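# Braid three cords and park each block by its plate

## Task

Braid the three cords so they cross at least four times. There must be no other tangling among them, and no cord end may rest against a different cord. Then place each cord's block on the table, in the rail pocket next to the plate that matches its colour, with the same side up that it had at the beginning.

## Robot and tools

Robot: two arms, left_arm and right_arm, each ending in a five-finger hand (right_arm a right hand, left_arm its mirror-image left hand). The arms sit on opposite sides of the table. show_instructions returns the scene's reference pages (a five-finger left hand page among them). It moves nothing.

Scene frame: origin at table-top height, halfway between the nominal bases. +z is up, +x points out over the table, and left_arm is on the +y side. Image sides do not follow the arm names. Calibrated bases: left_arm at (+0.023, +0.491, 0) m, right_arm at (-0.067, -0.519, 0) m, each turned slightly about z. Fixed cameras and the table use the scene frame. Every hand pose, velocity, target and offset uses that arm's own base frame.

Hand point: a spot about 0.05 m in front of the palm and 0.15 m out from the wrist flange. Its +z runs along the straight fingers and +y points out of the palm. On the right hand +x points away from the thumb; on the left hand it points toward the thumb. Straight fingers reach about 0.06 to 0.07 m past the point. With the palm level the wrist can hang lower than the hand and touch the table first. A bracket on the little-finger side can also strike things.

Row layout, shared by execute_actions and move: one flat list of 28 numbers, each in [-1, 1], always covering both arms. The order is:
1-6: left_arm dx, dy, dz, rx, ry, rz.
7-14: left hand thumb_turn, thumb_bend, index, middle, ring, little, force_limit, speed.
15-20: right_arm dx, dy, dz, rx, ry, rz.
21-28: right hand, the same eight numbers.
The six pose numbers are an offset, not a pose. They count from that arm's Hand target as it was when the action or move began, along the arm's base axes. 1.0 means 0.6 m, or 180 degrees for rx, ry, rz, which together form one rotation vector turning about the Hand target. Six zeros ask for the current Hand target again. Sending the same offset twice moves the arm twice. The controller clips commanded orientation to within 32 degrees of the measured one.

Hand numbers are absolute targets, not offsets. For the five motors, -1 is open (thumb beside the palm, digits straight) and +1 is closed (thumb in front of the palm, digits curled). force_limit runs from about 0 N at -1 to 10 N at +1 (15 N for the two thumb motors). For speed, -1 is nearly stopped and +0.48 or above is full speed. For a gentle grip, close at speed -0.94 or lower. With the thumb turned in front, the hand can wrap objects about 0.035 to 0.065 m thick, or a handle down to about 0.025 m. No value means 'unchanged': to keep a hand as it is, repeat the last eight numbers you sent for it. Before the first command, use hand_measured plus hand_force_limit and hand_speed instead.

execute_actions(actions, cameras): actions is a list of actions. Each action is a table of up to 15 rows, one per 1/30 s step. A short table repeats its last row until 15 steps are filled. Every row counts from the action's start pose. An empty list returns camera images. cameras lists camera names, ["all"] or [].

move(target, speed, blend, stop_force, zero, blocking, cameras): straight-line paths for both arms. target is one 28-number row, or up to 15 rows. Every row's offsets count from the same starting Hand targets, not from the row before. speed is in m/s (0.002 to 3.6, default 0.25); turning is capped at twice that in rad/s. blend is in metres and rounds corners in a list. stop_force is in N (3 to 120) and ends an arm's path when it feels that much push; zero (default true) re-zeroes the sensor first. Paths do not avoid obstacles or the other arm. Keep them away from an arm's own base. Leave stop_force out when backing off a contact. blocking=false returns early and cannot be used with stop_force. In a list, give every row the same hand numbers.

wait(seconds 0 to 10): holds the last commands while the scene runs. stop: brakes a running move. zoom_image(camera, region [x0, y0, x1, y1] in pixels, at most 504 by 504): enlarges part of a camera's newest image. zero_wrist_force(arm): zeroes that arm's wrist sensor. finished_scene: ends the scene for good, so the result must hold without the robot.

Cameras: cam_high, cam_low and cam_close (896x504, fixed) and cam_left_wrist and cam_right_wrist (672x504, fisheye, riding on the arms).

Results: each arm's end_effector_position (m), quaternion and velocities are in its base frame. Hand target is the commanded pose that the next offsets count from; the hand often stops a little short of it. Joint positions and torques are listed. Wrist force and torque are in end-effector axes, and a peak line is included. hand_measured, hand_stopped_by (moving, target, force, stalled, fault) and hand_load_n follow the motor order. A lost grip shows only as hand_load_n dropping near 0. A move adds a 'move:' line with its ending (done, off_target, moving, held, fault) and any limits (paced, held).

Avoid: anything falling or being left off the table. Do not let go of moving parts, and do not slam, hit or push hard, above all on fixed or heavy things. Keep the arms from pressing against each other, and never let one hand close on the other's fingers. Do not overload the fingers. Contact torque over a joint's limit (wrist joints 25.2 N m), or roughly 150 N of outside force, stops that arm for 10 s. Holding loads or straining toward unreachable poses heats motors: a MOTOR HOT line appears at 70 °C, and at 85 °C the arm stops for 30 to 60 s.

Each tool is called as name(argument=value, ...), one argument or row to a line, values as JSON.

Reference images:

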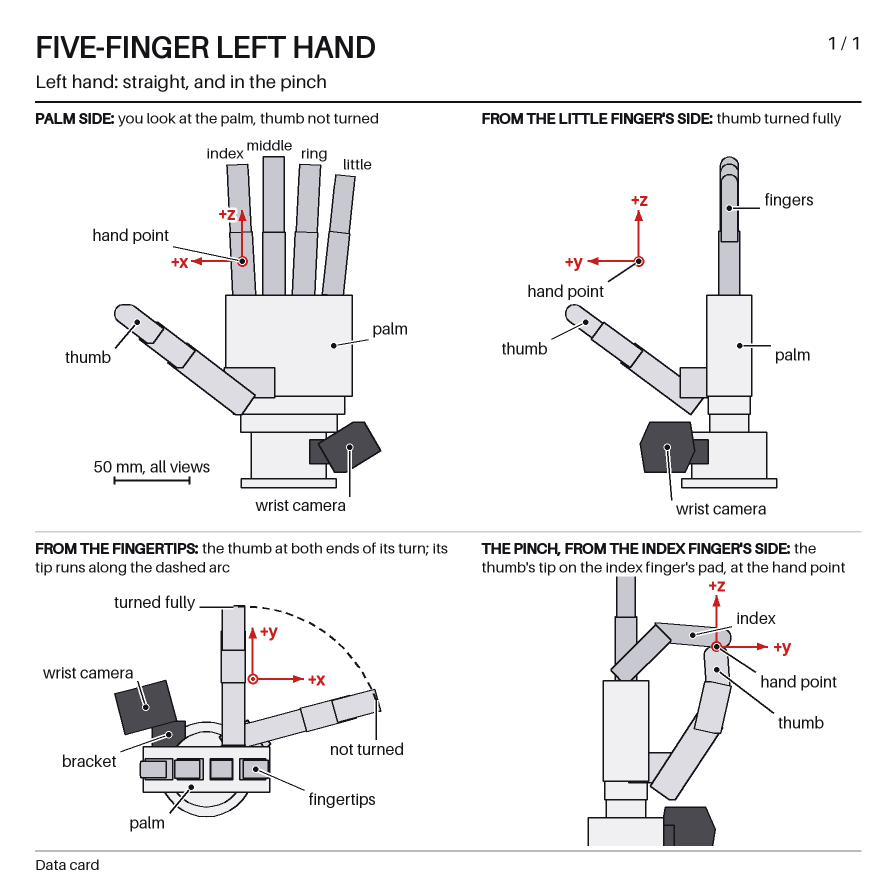

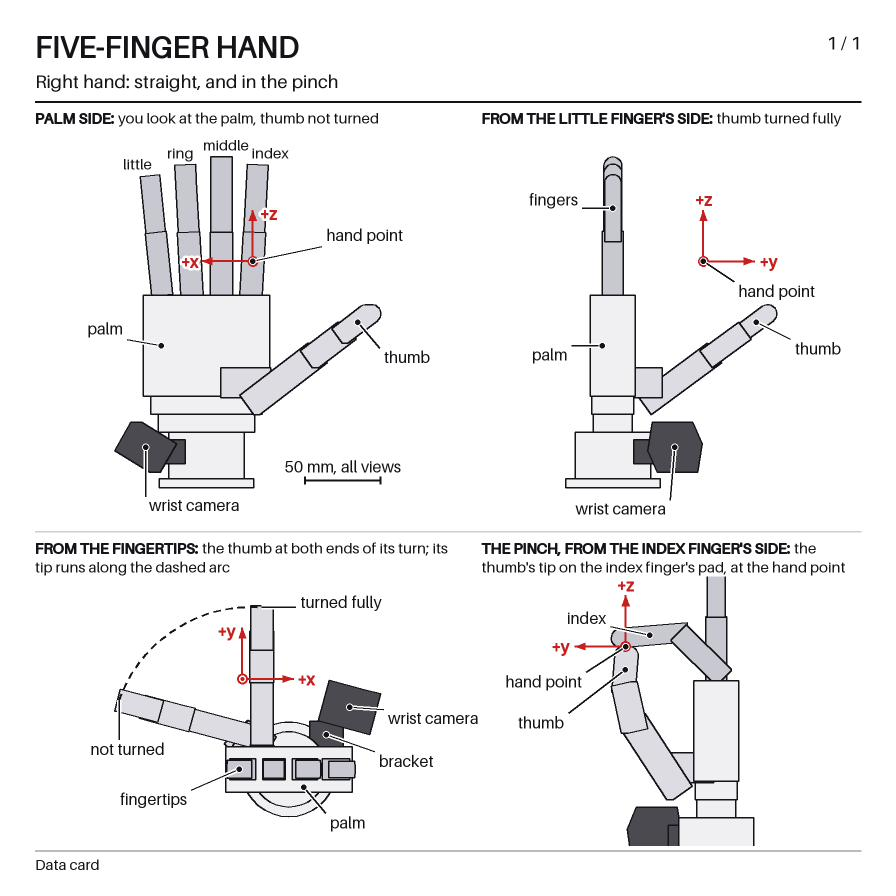

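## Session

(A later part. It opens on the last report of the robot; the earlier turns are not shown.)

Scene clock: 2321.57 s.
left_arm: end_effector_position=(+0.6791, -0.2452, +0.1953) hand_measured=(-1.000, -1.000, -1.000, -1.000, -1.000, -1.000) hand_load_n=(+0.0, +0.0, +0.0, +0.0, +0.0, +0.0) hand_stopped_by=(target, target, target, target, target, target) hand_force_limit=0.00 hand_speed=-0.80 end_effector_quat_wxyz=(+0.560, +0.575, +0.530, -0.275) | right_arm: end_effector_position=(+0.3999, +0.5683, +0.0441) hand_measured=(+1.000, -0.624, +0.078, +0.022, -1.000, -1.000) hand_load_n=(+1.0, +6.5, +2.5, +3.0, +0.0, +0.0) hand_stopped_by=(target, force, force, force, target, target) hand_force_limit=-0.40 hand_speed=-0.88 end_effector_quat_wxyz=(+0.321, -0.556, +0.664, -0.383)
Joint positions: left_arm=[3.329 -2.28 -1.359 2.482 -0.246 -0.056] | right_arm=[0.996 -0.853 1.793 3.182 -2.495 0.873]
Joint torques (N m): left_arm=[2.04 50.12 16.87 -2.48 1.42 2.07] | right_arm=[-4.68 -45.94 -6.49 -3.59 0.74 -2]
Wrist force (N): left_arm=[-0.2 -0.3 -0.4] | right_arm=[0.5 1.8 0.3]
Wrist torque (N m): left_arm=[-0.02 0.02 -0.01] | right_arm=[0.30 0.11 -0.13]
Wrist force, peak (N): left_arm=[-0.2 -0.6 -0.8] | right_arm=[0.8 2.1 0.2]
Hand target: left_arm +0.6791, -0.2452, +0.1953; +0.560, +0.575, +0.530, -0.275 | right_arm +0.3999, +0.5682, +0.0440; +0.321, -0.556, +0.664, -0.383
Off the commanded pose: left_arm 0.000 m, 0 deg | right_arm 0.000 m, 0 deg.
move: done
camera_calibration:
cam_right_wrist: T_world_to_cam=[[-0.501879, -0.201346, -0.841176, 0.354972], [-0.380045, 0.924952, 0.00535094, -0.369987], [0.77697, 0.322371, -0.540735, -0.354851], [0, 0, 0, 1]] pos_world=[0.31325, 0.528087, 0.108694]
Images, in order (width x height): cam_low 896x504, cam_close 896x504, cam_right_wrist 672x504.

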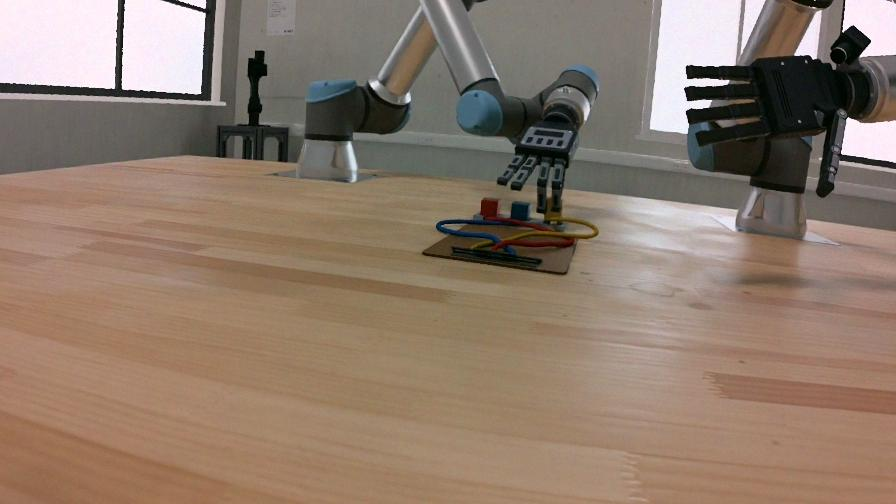

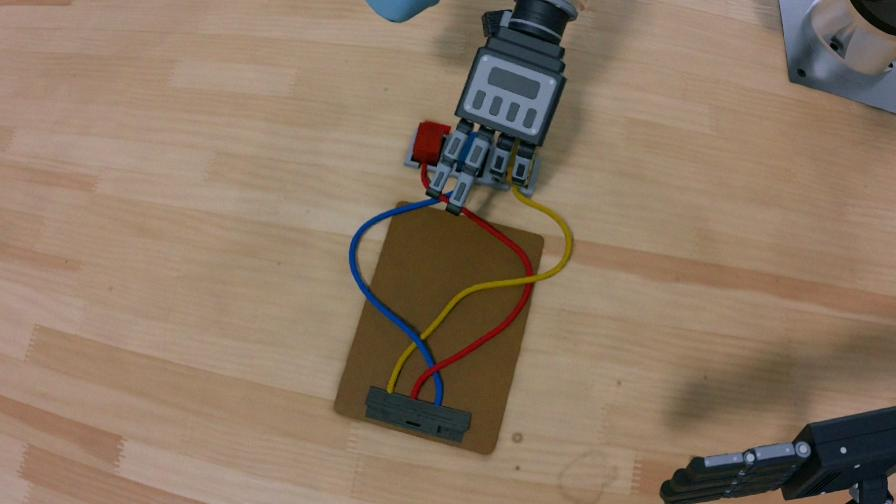

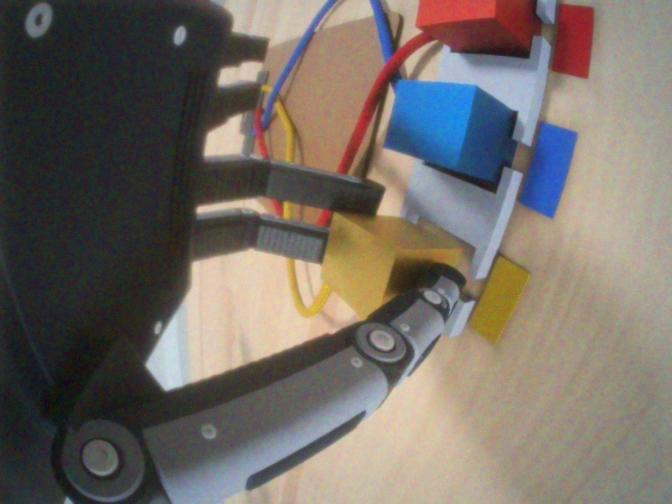

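move(
  target=[0,0,0,0,0,0,-1,-1,-1,-1,-1,-1,0.0,-0.8,0,-0.0007,-0.0205,0,0,0,1.0,-0.45,0.15,0.15,-1,-1,-0.4,-0.88],
  speed=0.02,
  stop_force=4,
  cameras=["cam_close","cam_low","cam_right_wrist"],
)

zoom_image(
  camera="cam_right_wrist",
  region=[300, 190, 500, 340],
)

zoom_image(
  camera="cam_low",
  region=[500, 195, 580, 240],
)

Scene clock: 2345.20 s.
left_arm: end_effector_position=(+0.6791, -0.2452, +0.1953) hand_measured=(-1.000, -1.000, -1.000, -1.000, -1.000, -1.000) hand_load_n=(+0.0, +0.0, +0.0, +0.0, +0.0, +0.0) hand_stopped_by=(target, target, target, target, target, target) hand_force_limit=0.00 hand_speed=-0.80 end_effector_quat_wxyz=(+0.560, +0.575, +0.530, -0.275) | right_arm: end_effector_position=(+0.3999, +0.5678, +0.0317) hand_measured=(+1.000, -0.624, +0.078, +0.022, -1.000, -1.000) hand_load_n=(+0.5, +6.5, +2.5, +3.0, +0.0, +0.0) hand_stopped_by=(target, force, force, force, target, target) hand_force_limit=-0.40 hand_speed=-0.88 end_effector_quat_wxyz=(+0.321, -0.556, +0.664, -0.383)
Joint positions: left_arm=[3.329 -2.28 -1.359 2.482 -0.246 -0.056] | right_arm=[0.995 -0.829 1.794 3.157 -2.495 0.872]
Joint torques (N m): left_arm=[1.79 50.02 16.91 -2.58 1.29 2.16] | right_arm=[-6.52 -51.59 -11.08 -1.28 0.4 -1.57]
Wrist force (N): left_arm=[0.0 -0.1 -0.5] | right_arm=[0.7 1.9 0.4]
Wrist torque (N m): left_arm=[0.00 -0.01 0.00] | right_arm=[0.32 0.09 -0.12]
Wrist force, peak (N): left_arm=[0.6 -0.2 -0.8] | right_arm=[0.6 2.3 0.3]
Hand target: left_arm +0.6791, -0.2452, +0.1953; +0.560, +0.575, +0.530, -0.275 | right_arm +0.3999, +0.5678, +0.0317; +0.321, -0.556, +0.664, -0.383
Off the commanded pose: left_arm 0.000 m, 0 deg | right_arm 0.000 m, 0 deg.
move: done
camera_calibration:
cam_right_wrist: T_world_to_cam=[[-0.502131, -0.201491, -0.840991, 0.344628], [-0.379948, 0.924993, 0.00523955, -0.369462], [0.776855, 0.322164, -0.541024, -0.361301], [0, 0, 0, 1]] pos_world=[0.313351, 0.527587, 0.0962925]
Images, in order (width x height): cam_low 896x504, cam_close 896x504, cam_right_wrist 672x504.

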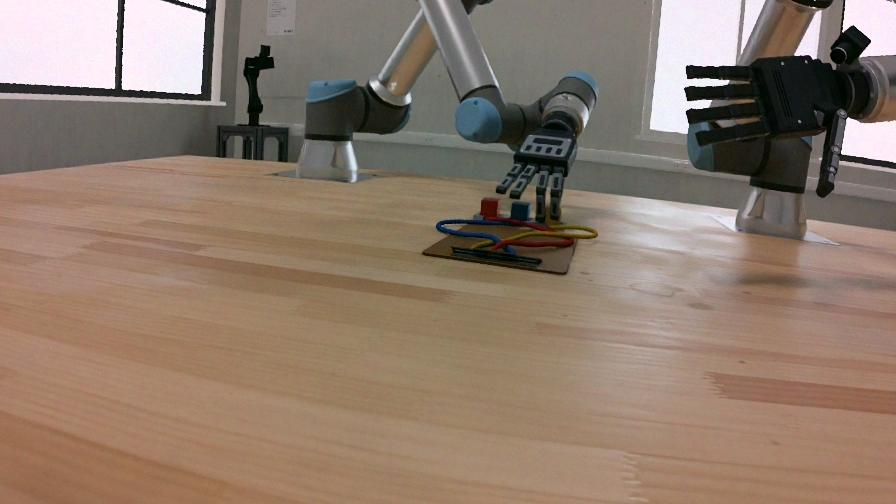

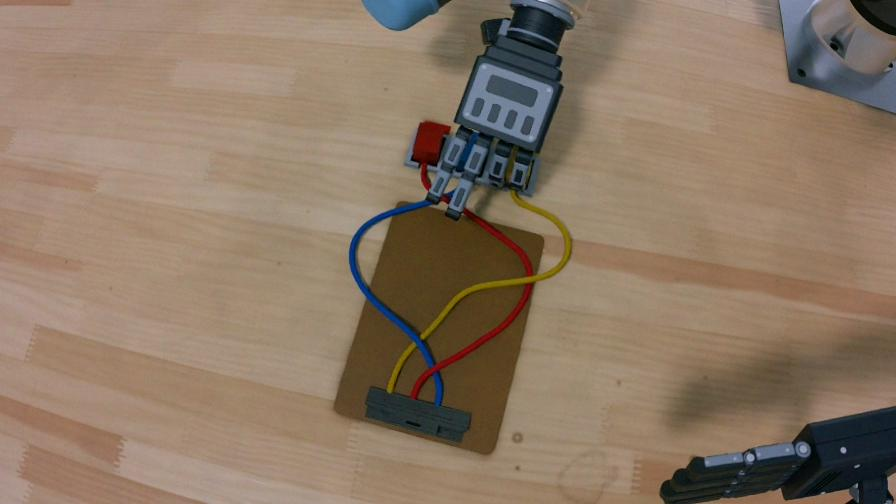

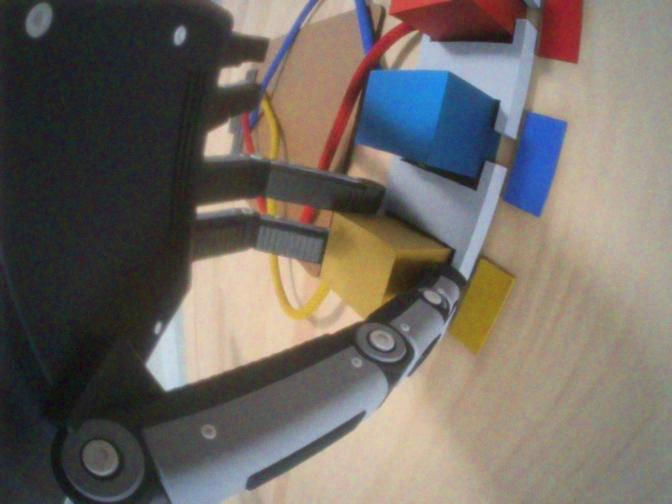

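Scaled by 2.520 from the camera's 672x504 image, which has a finer 960x720 frame.

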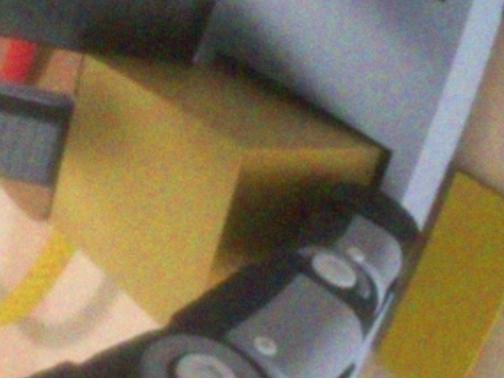

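Scaled by 6.300 from the camera's 896x504 image, which has a finer 1280x720 frame.

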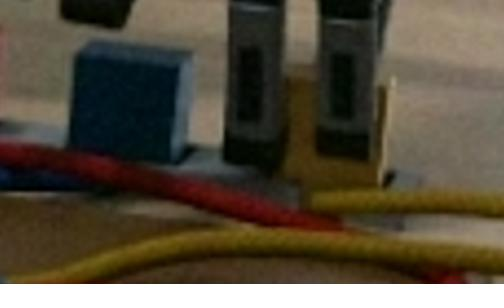

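move(
  target=[0,0,0,0,0,0,-1,-1,-1,-1,-1,-1,0.0,-0.8,0,0,-0.0008,0,0,0,1.0,-0.45,0.15,0.15,-1,-1,-0.4,-0.88],
  speed=0.01,
  stop_force=4,
)

execute_actions(
  actions=[
    [[0,0,0,0,0,0,-1,-1,-1,-1,-1,-1,0.0,-0.8,0,0,0,0,0,0,1.0,-0.9,-0.4,-0.4,-1,-1,-0.4,-0.8]],
  ],
)

wait(
  seconds=2.5,
  cameras=["cam_close","cam_right_wrist","cam_low"],
)

Scene clock: 2353.70 s.
left_arm: end_effector_position=(+0.6791, -0.2452, +0.1953) hand_measured=(-1.000, -1.000, -1.000, -1.000, -1.000, -1.000) hand_load_n=(+0.0, +0.0, +0.0, +0.5, +0.0, +0.5) hand_stopped_by=(target, target, target, target, target, target) hand_force_limit=0.00 hand_speed=-0.80 end_effector_quat_wxyz=(+0.560, +0.575, +0.530, -0.275) | right_arm: end_effector_position=(+0.3999, +0.5678, +0.0312) hand_measured=(+1.000, -0.624, +0.078, +0.022, -1.000, -1.000) hand_load_n=(+0.5, +6.5, +2.5, +3.0, +0.0, +0.0) hand_stopped_by=(target, force, force, force, target, target) hand_force_limit=-0.40 hand_speed=-0.88 end_effector_quat_wxyz=(+0.321, -0.556, +0.664, -0.383)
Joint positions: left_arm=[3.329 -2.28 -1.359 2.482 -0.246 -0.056] | right_arm=[0.995 -0.828 1.794 3.156 -2.495 0.872]
Joint torques (N m): left_arm=[2.42 49.45 17.2 -2.54 1.44 2.2] | right_arm=[2.64 -39.68 -22.07 -2.88 -1.18 1.02]
Wrist force (N): left_arm=[-0.1 -0.1 -0.6] | right_arm=[0.8 2.0 0.3]
Wrist torque (N m): left_arm=[0.02 0.00 0.00] | right_arm=[0.33 0.07 -0.11]
Wrist force, peak (N): left_arm=[-0.1 -0.6 -0.8] | right_arm=[0.6 2.1 0.4]
Hand target: left_arm +0.6791, -0.2452, +0.1953; +0.560, +0.575, +0.530, -0.275 | right_arm +0.3999, +0.5678, +0.0312; +0.321, -0.556, +0.664, -0.383
Off the commanded pose: left_arm 0.000 m, 0 deg | right_arm 0.000 m, 0 deg.
move: done

Scene clock: 2354.93 s.
left_arm: end_effector_position=(+0.6791, -0.2452, +0.1953) hand_measured=(-1.000, -1.000, -1.000, -1.000, -1.000, -1.000) hand_load_n=(+0.0, +0.0, +0.0, +0.0, +0.0, +0.0) hand_stopped_by=(target, target, target, target, target, target) hand_force_limit=0.00 hand_speed=-0.80 end_effector_quat_wxyz=(+0.560, +0.575, +0.530, -0.275) | right_arm: end_effector_position=(+0.3999, +0.5678, +0.0312) hand_measured=(+1.000, -0.900, -0.400, -0.400, -1.000, -1.000) hand_load_n=(+0.0, +0.0, +0.0, +0.0, +0.0, +0.0) hand_stopped_by=(target, target, target, target, target, target) hand_force_limit=-0.40 hand_speed=-0.80 end_effector_quat_wxyz=(+0.321, -0.556, +0.664, -0.383)
Joint positions: left_arm=[3.329 -2.28 -1.359 2.482 -0.246 -0.056] | right_arm=[0.995 -0.828 1.794 3.156 -2.495 0.872]
Joint torques (N m): left_arm=[2.18 49.1 17.68 -2.53 1.29 2.09] | right_arm=[4.73 -44.41 -19.74 -1.52 -1.65 1.11]
Wrist force (N): left_arm=[-0.1 -0.2 -0.6] | right_arm=[0.6 1.1 -0.1]
Wrist torque (N m): left_arm=[0.00 0.00 0.00] | right_arm=[0.29 0.11 -0.14]
Wrist force, peak (N): left_arm=[-0.1 -0.3 -0.8] | right_arm=[0.6 2.0 -0.1]
Hand target: left_arm +0.6791, -0.2452, +0.1953; +0.560, +0.575, +0.530, -0.275 | right_arm +0.3999, +0.5678, +0.0312; +0.321, -0.556, +0.664, -0.383
Off the commanded pose: left_arm 0.000 m, 0 deg | right_arm 0.000 m, 0 deg.
Step readings (end_effector_position of left_arm | right_arm):
0: (+0.6791, -0.2452, +0.1953) | (+0.3999, +0.5678, +0.0312)
1: (+0.6791, -0.2452, +0.1953) | (+0.3999, +0.5678, +0.0312)
2: (+0.6791, -0.2452, +0.1953) | (+0.3999, +0.5678, +0.0312)
4: (+0.6791, -0.2452, +0.1953) | (+0.3999, +0.5678, +0.0312)
8: (+0.6791, -0.2452, +0.1953) | (+0.3999, +0.5678, +0.0312)
15: (+0.6791, -0.2452, +0.1953) | (+0.3999, +0.5678, +0.0312)

Scene clock: 2357.43 s.
left_arm: end_effector_position=(+0.6791, -0.2452, +0.1953) hand_measured=(-1.000, -1.000, -1.000, -1.000, -1.000, -1.000) hand_load_n=(+0.0, +0.0, +0.0, +0.0, +0.0, +0.0) hand_stopped_by=(target, target, target, target, target, target) hand_force_limit=0.00 hand_speed=-0.80 end_effector_quat_wxyz=(+0.560, +0.575, +0.530, -0.275) | right_arm: end_effector_position=(+0.3999, +0.5678, +0.0312) hand_measured=(+1.000, -0.900, -0.400, -0.400, -1.000, -1.000) hand_load_n=(+0.0, +0.0, +0.0, +0.0, +0.0, +0.0) hand_stopped_by=(target, target, target, target, target, target) hand_force_limit=-0.40 hand_speed=-0.80 end_effector_quat_wxyz=(+0.321, -0.556, +0.664, -0.383)
Joint positions: left_arm=[3.329 -2.28 -1.359 2.482 -0.246 -0.056] | right_arm=[0.996 -0.828 1.794 3.156 -2.495 0.872]
Joint torques (N m): left_arm=[2.1 50.54 17.14 -2.43 1.21 2.11] | right_arm=[7.13 -49.72 -14.25 -1.42 -2.55 1.06]
Wrist force (N): left_arm=[0.1 -0.2 -0.6] | right_arm=[0.8 1.1 -0.2]
Wrist torque (N m): left_arm=[0.01 -0.03 0.01] | right_arm=[0.30 0.08 -0.13]
Wrist force, peak (N): left_arm=[0.1 -0.6 -0.7] | right_arm=[0.8 1.3 -0.1]
Hand target: left_arm +0.6791, -0.2452, +0.1953; +0.560, +0.575, +0.530, -0.275 | right_arm +0.3999, +0.5678, +0.0312; +0.321, -0.556, +0.664, -0.383
Off the commanded pose: left_arm 0.000 m, 0 deg | right_arm 0.000 m, 0 deg.
wait: 2.50 s; at rest by 0.17 s
camera_calibration:
cam_right_wrist: T_world_to_cam=[[-0.502099, -0.201385, -0.841036, 0.344146], [-0.379906, 0.92501, 0.00531195, -0.369488], [0.776896, 0.322182, -0.540953, -0.3616], [0, 0, 0, 1]] pos_world=[0.313351, 0.527587, 0.095793]
Images, in order (width x height): cam_low 896x504, cam_close 896x504, cam_right_wrist 672x504.

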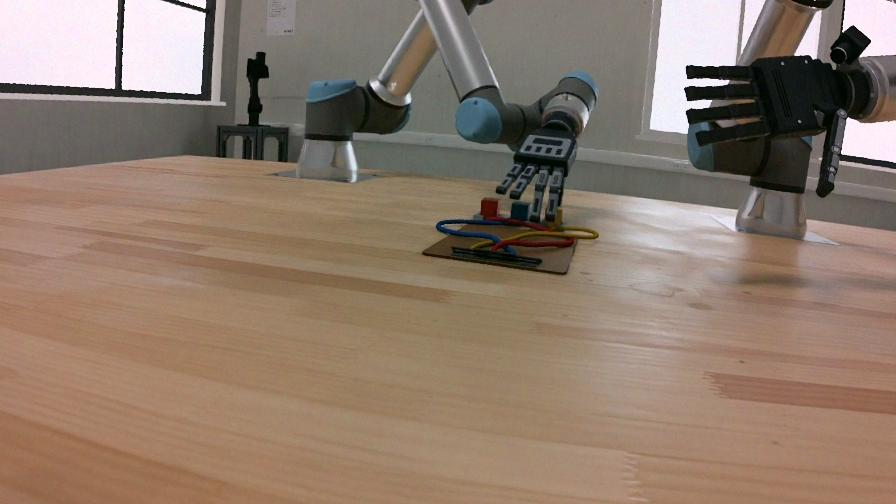

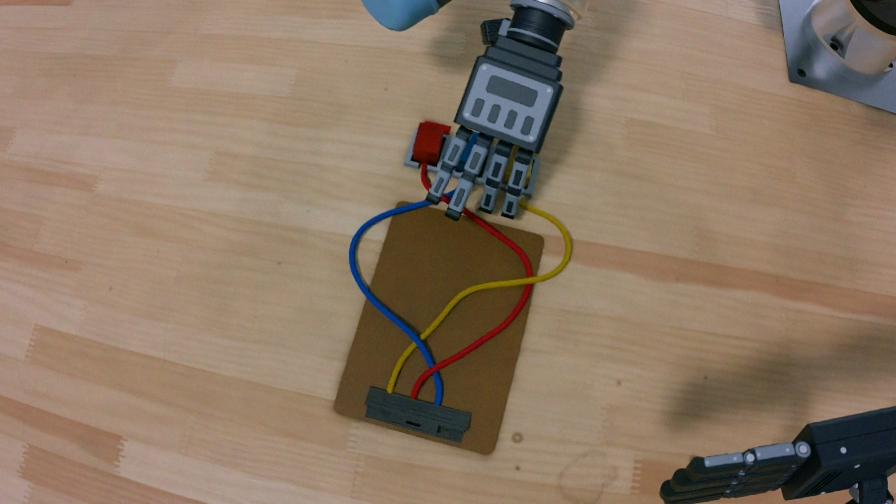

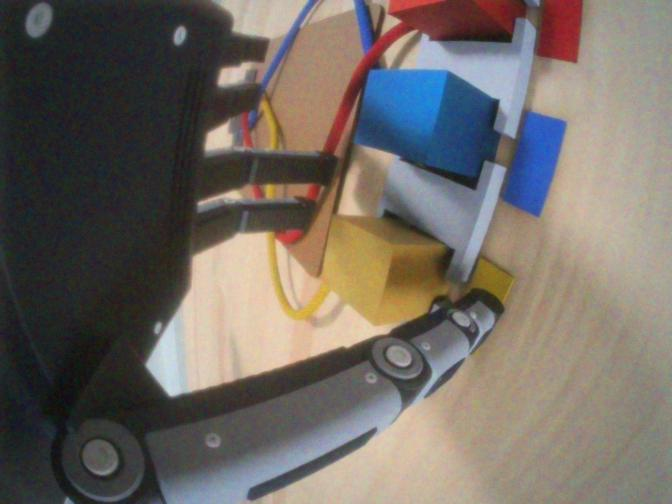

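move(
  target=[
    [0,0,0,0,0,0,-1,-1,-1,-1,-1,-1,0.0,-0.8,0,0,0.16,0,0,0,1.0,-0.9,-0.4,-0.4,-1,-1,-0.4,-0.8],
    [0,0,0,0,0,0,-1,-1,-1,-1,-1,-1,0.0,-0.8,-0.2,0,0.2,0,0,0,1.0,-0.9,-0.4,-0.4,-1,-1,-0.4,-0.8],
  ],
  speed=[0.06,0.15],
  blend=[0.01,0],
  cameras=["all"],
)

zoom_image(
  camera="cam_close",
  region=[320, 100, 620, 300],
)

zoom_image(
  camera="cam_low",
  region=[420, 185, 620, 285],
)

zoom_image(
  camera="cam_close",
  region=[330, 260, 580, 470],
)

Scene clock: 2369.07 s.
left_arm: end_effector_position=(+0.6791, -0.2452, +0.1953) hand_measured=(-1.000, -1.000, -1.000, -1.000, -1.000, -1.000) hand_load_n=(+0.0, +0.0, +0.0, +0.0, +0.0, +0.0) hand_stopped_by=(target, target, target, target, target, target) hand_force_limit=0.00 hand_speed=-0.80 end_effector_quat_wxyz=(+0.560, +0.575, +0.530, -0.275) | right_arm: end_effector_position=(+0.2800, +0.5678, +0.1512) hand_measured=(+1.000, -0.900, -0.400, -0.400, -1.000, -1.000) hand_load_n=(+0.0, +0.0, +0.0, +0.0, +0.0, +0.0) hand_stopped_by=(target, target, target, target, target, target) hand_force_limit=-0.40 hand_speed=-0.80 end_effector_quat_wxyz=(+0.321, -0.556, +0.664, -0.383)
Joint positions: left_arm=[3.329 -2.28 -1.359 2.482 -0.246 -0.056] | right_arm=[1.18 -1.154 1.868 3.646 -2.579 1.161]
Joint torques (N m): left_arm=[2.68 51.2 18.12 -2.63 1.32 2.16] | right_arm=[7.81 -42.4 -17.93 -1.15 0.38 1.28]
Wrist force (N): left_arm=[-0.3 -0.1 -0.7] | right_arm=[0.7 1.0 0.0]
Wrist torque (N m): left_arm=[0.02 0.02 -0.02] | right_arm=[0.25 0.09 -0.12]
Wrist force, peak (N): left_arm=[0.0 0.0 -0.9] | right_arm=[0.9 1.7 -1.4]
Hand target: left_arm +0.6791, -0.2452, +0.1953; +0.560, +0.575, +0.530, -0.275 | right_arm +0.2799, +0.5678, +0.1512; +0.321, -0.556, +0.664, -0.383
Off the commanded pose: left_arm 0.000 m, 0 deg | right_arm 0.000 m, 0 deg.
move: done
camera_calibration:
cam_right_wrist: T_world_to_cam=[[-0.502108, -0.20148, -0.841007, 0.384914], [-0.379846, 0.925035, 0.00516961, -0.41567], [0.77692, 0.322049, -0.540999, -0.203461], [0, 0, 0, 1]] pos_world=[0.193451, 0.527587, 0.215792]

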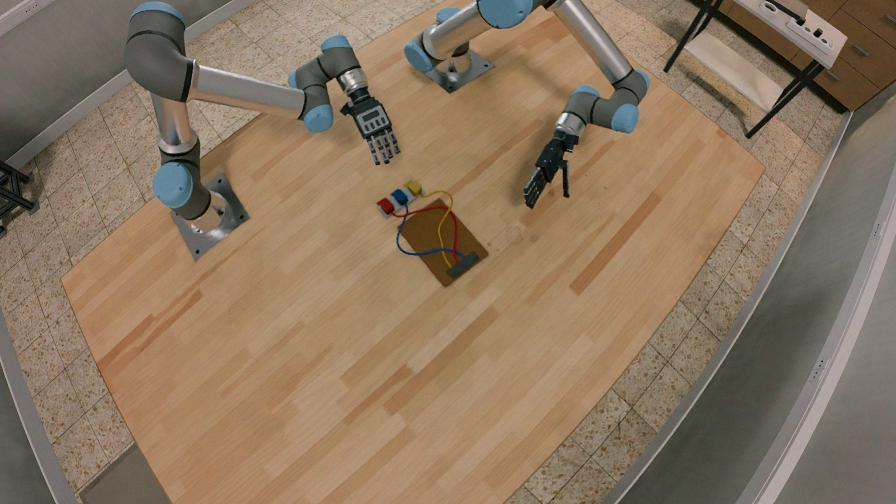

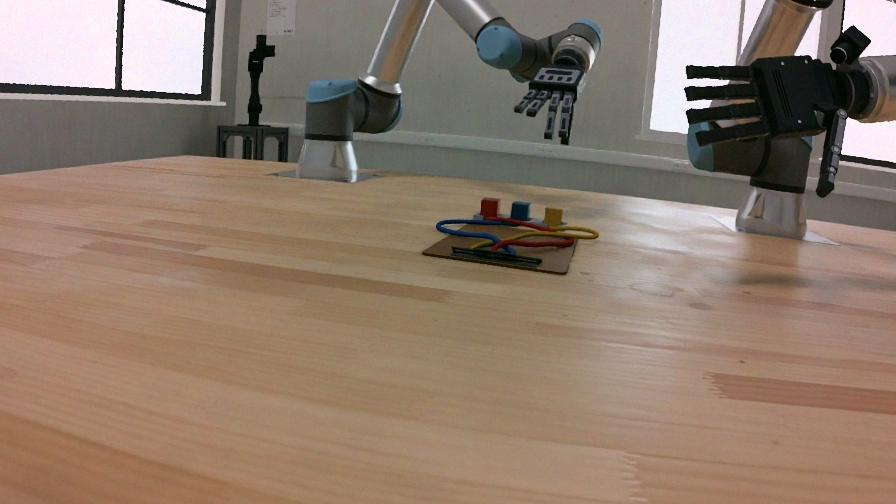

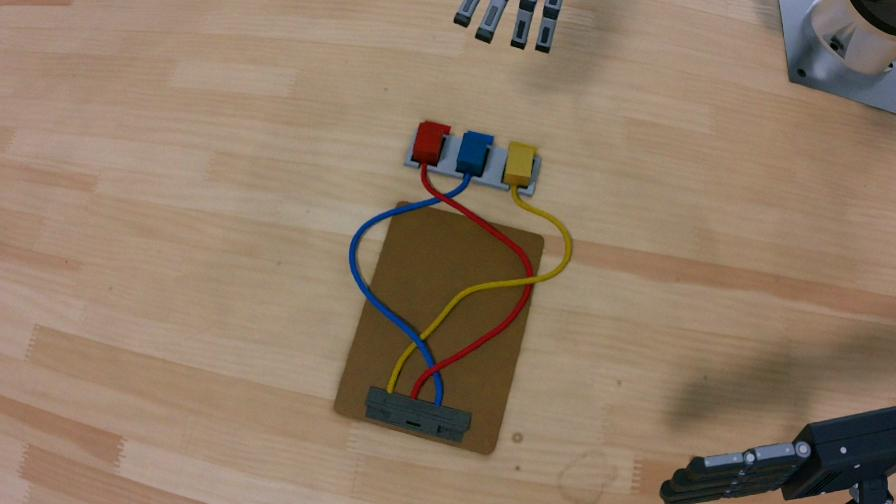

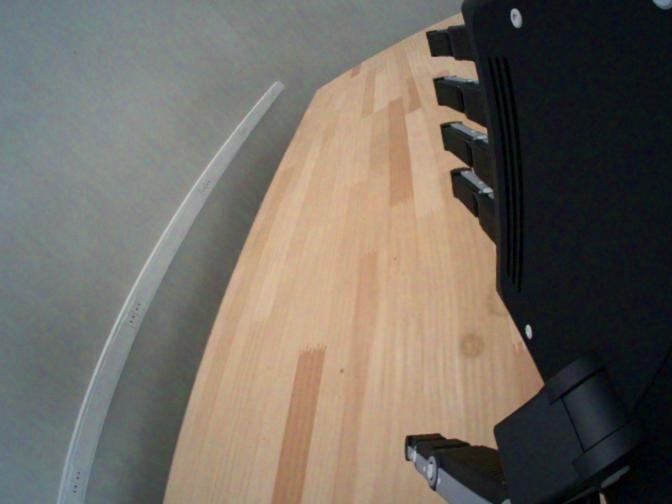

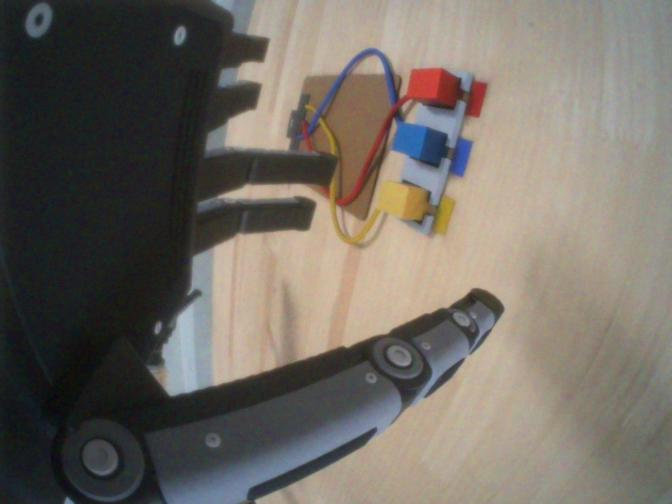

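Scaled by 1.680 from the camera's 896x504 image, which has a finer 1280x720 frame.

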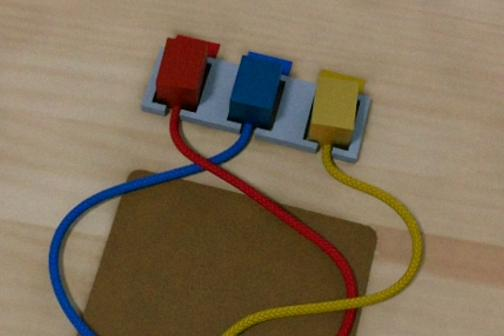

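Scaled by 2.520 from the camera's 896x504 image, which has a finer 1280x720 frame.

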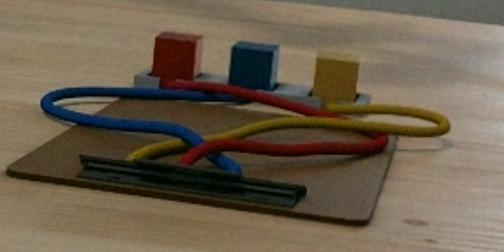

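Scaled by 2.016 from the camera's 896x504 image, which has a finer 1280x720 frame.

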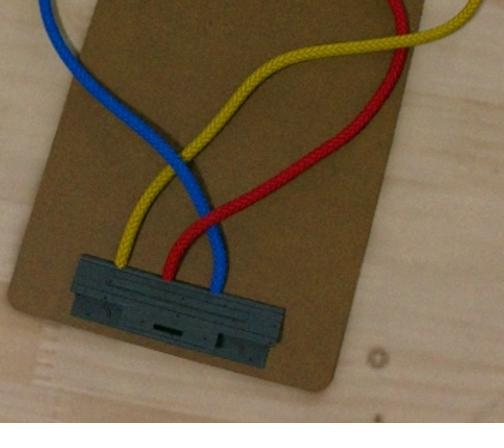

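zoom_image(
  camera="cam_low",
  region=[470, 190, 610, 250],
)

zoom_image(
  camera="cam_close",
  region=[400, 110, 560, 210],
)

zoom_image(
  camera="cam_close",
  region=[480, 230, 580, 310],
)

Scaled by 3.600 from the camera's 896x504 image, which has a finer 1280x720 frame.

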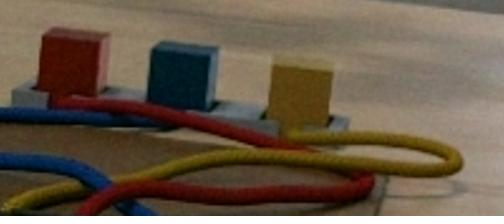

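Scaled by 3.150 from the camera's 896x504 image, which has a finer 1280x720 frame.

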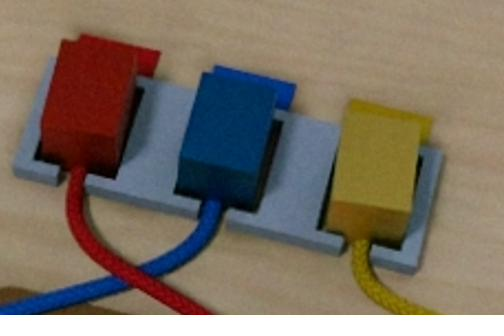

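Scaled by 5.040 from the camera's 896x504 image, which has a finer 1280x720 frame.

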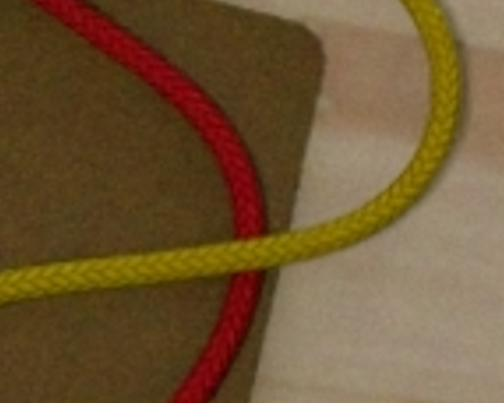

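finished_scene(
)

The scene is finished: the task was done.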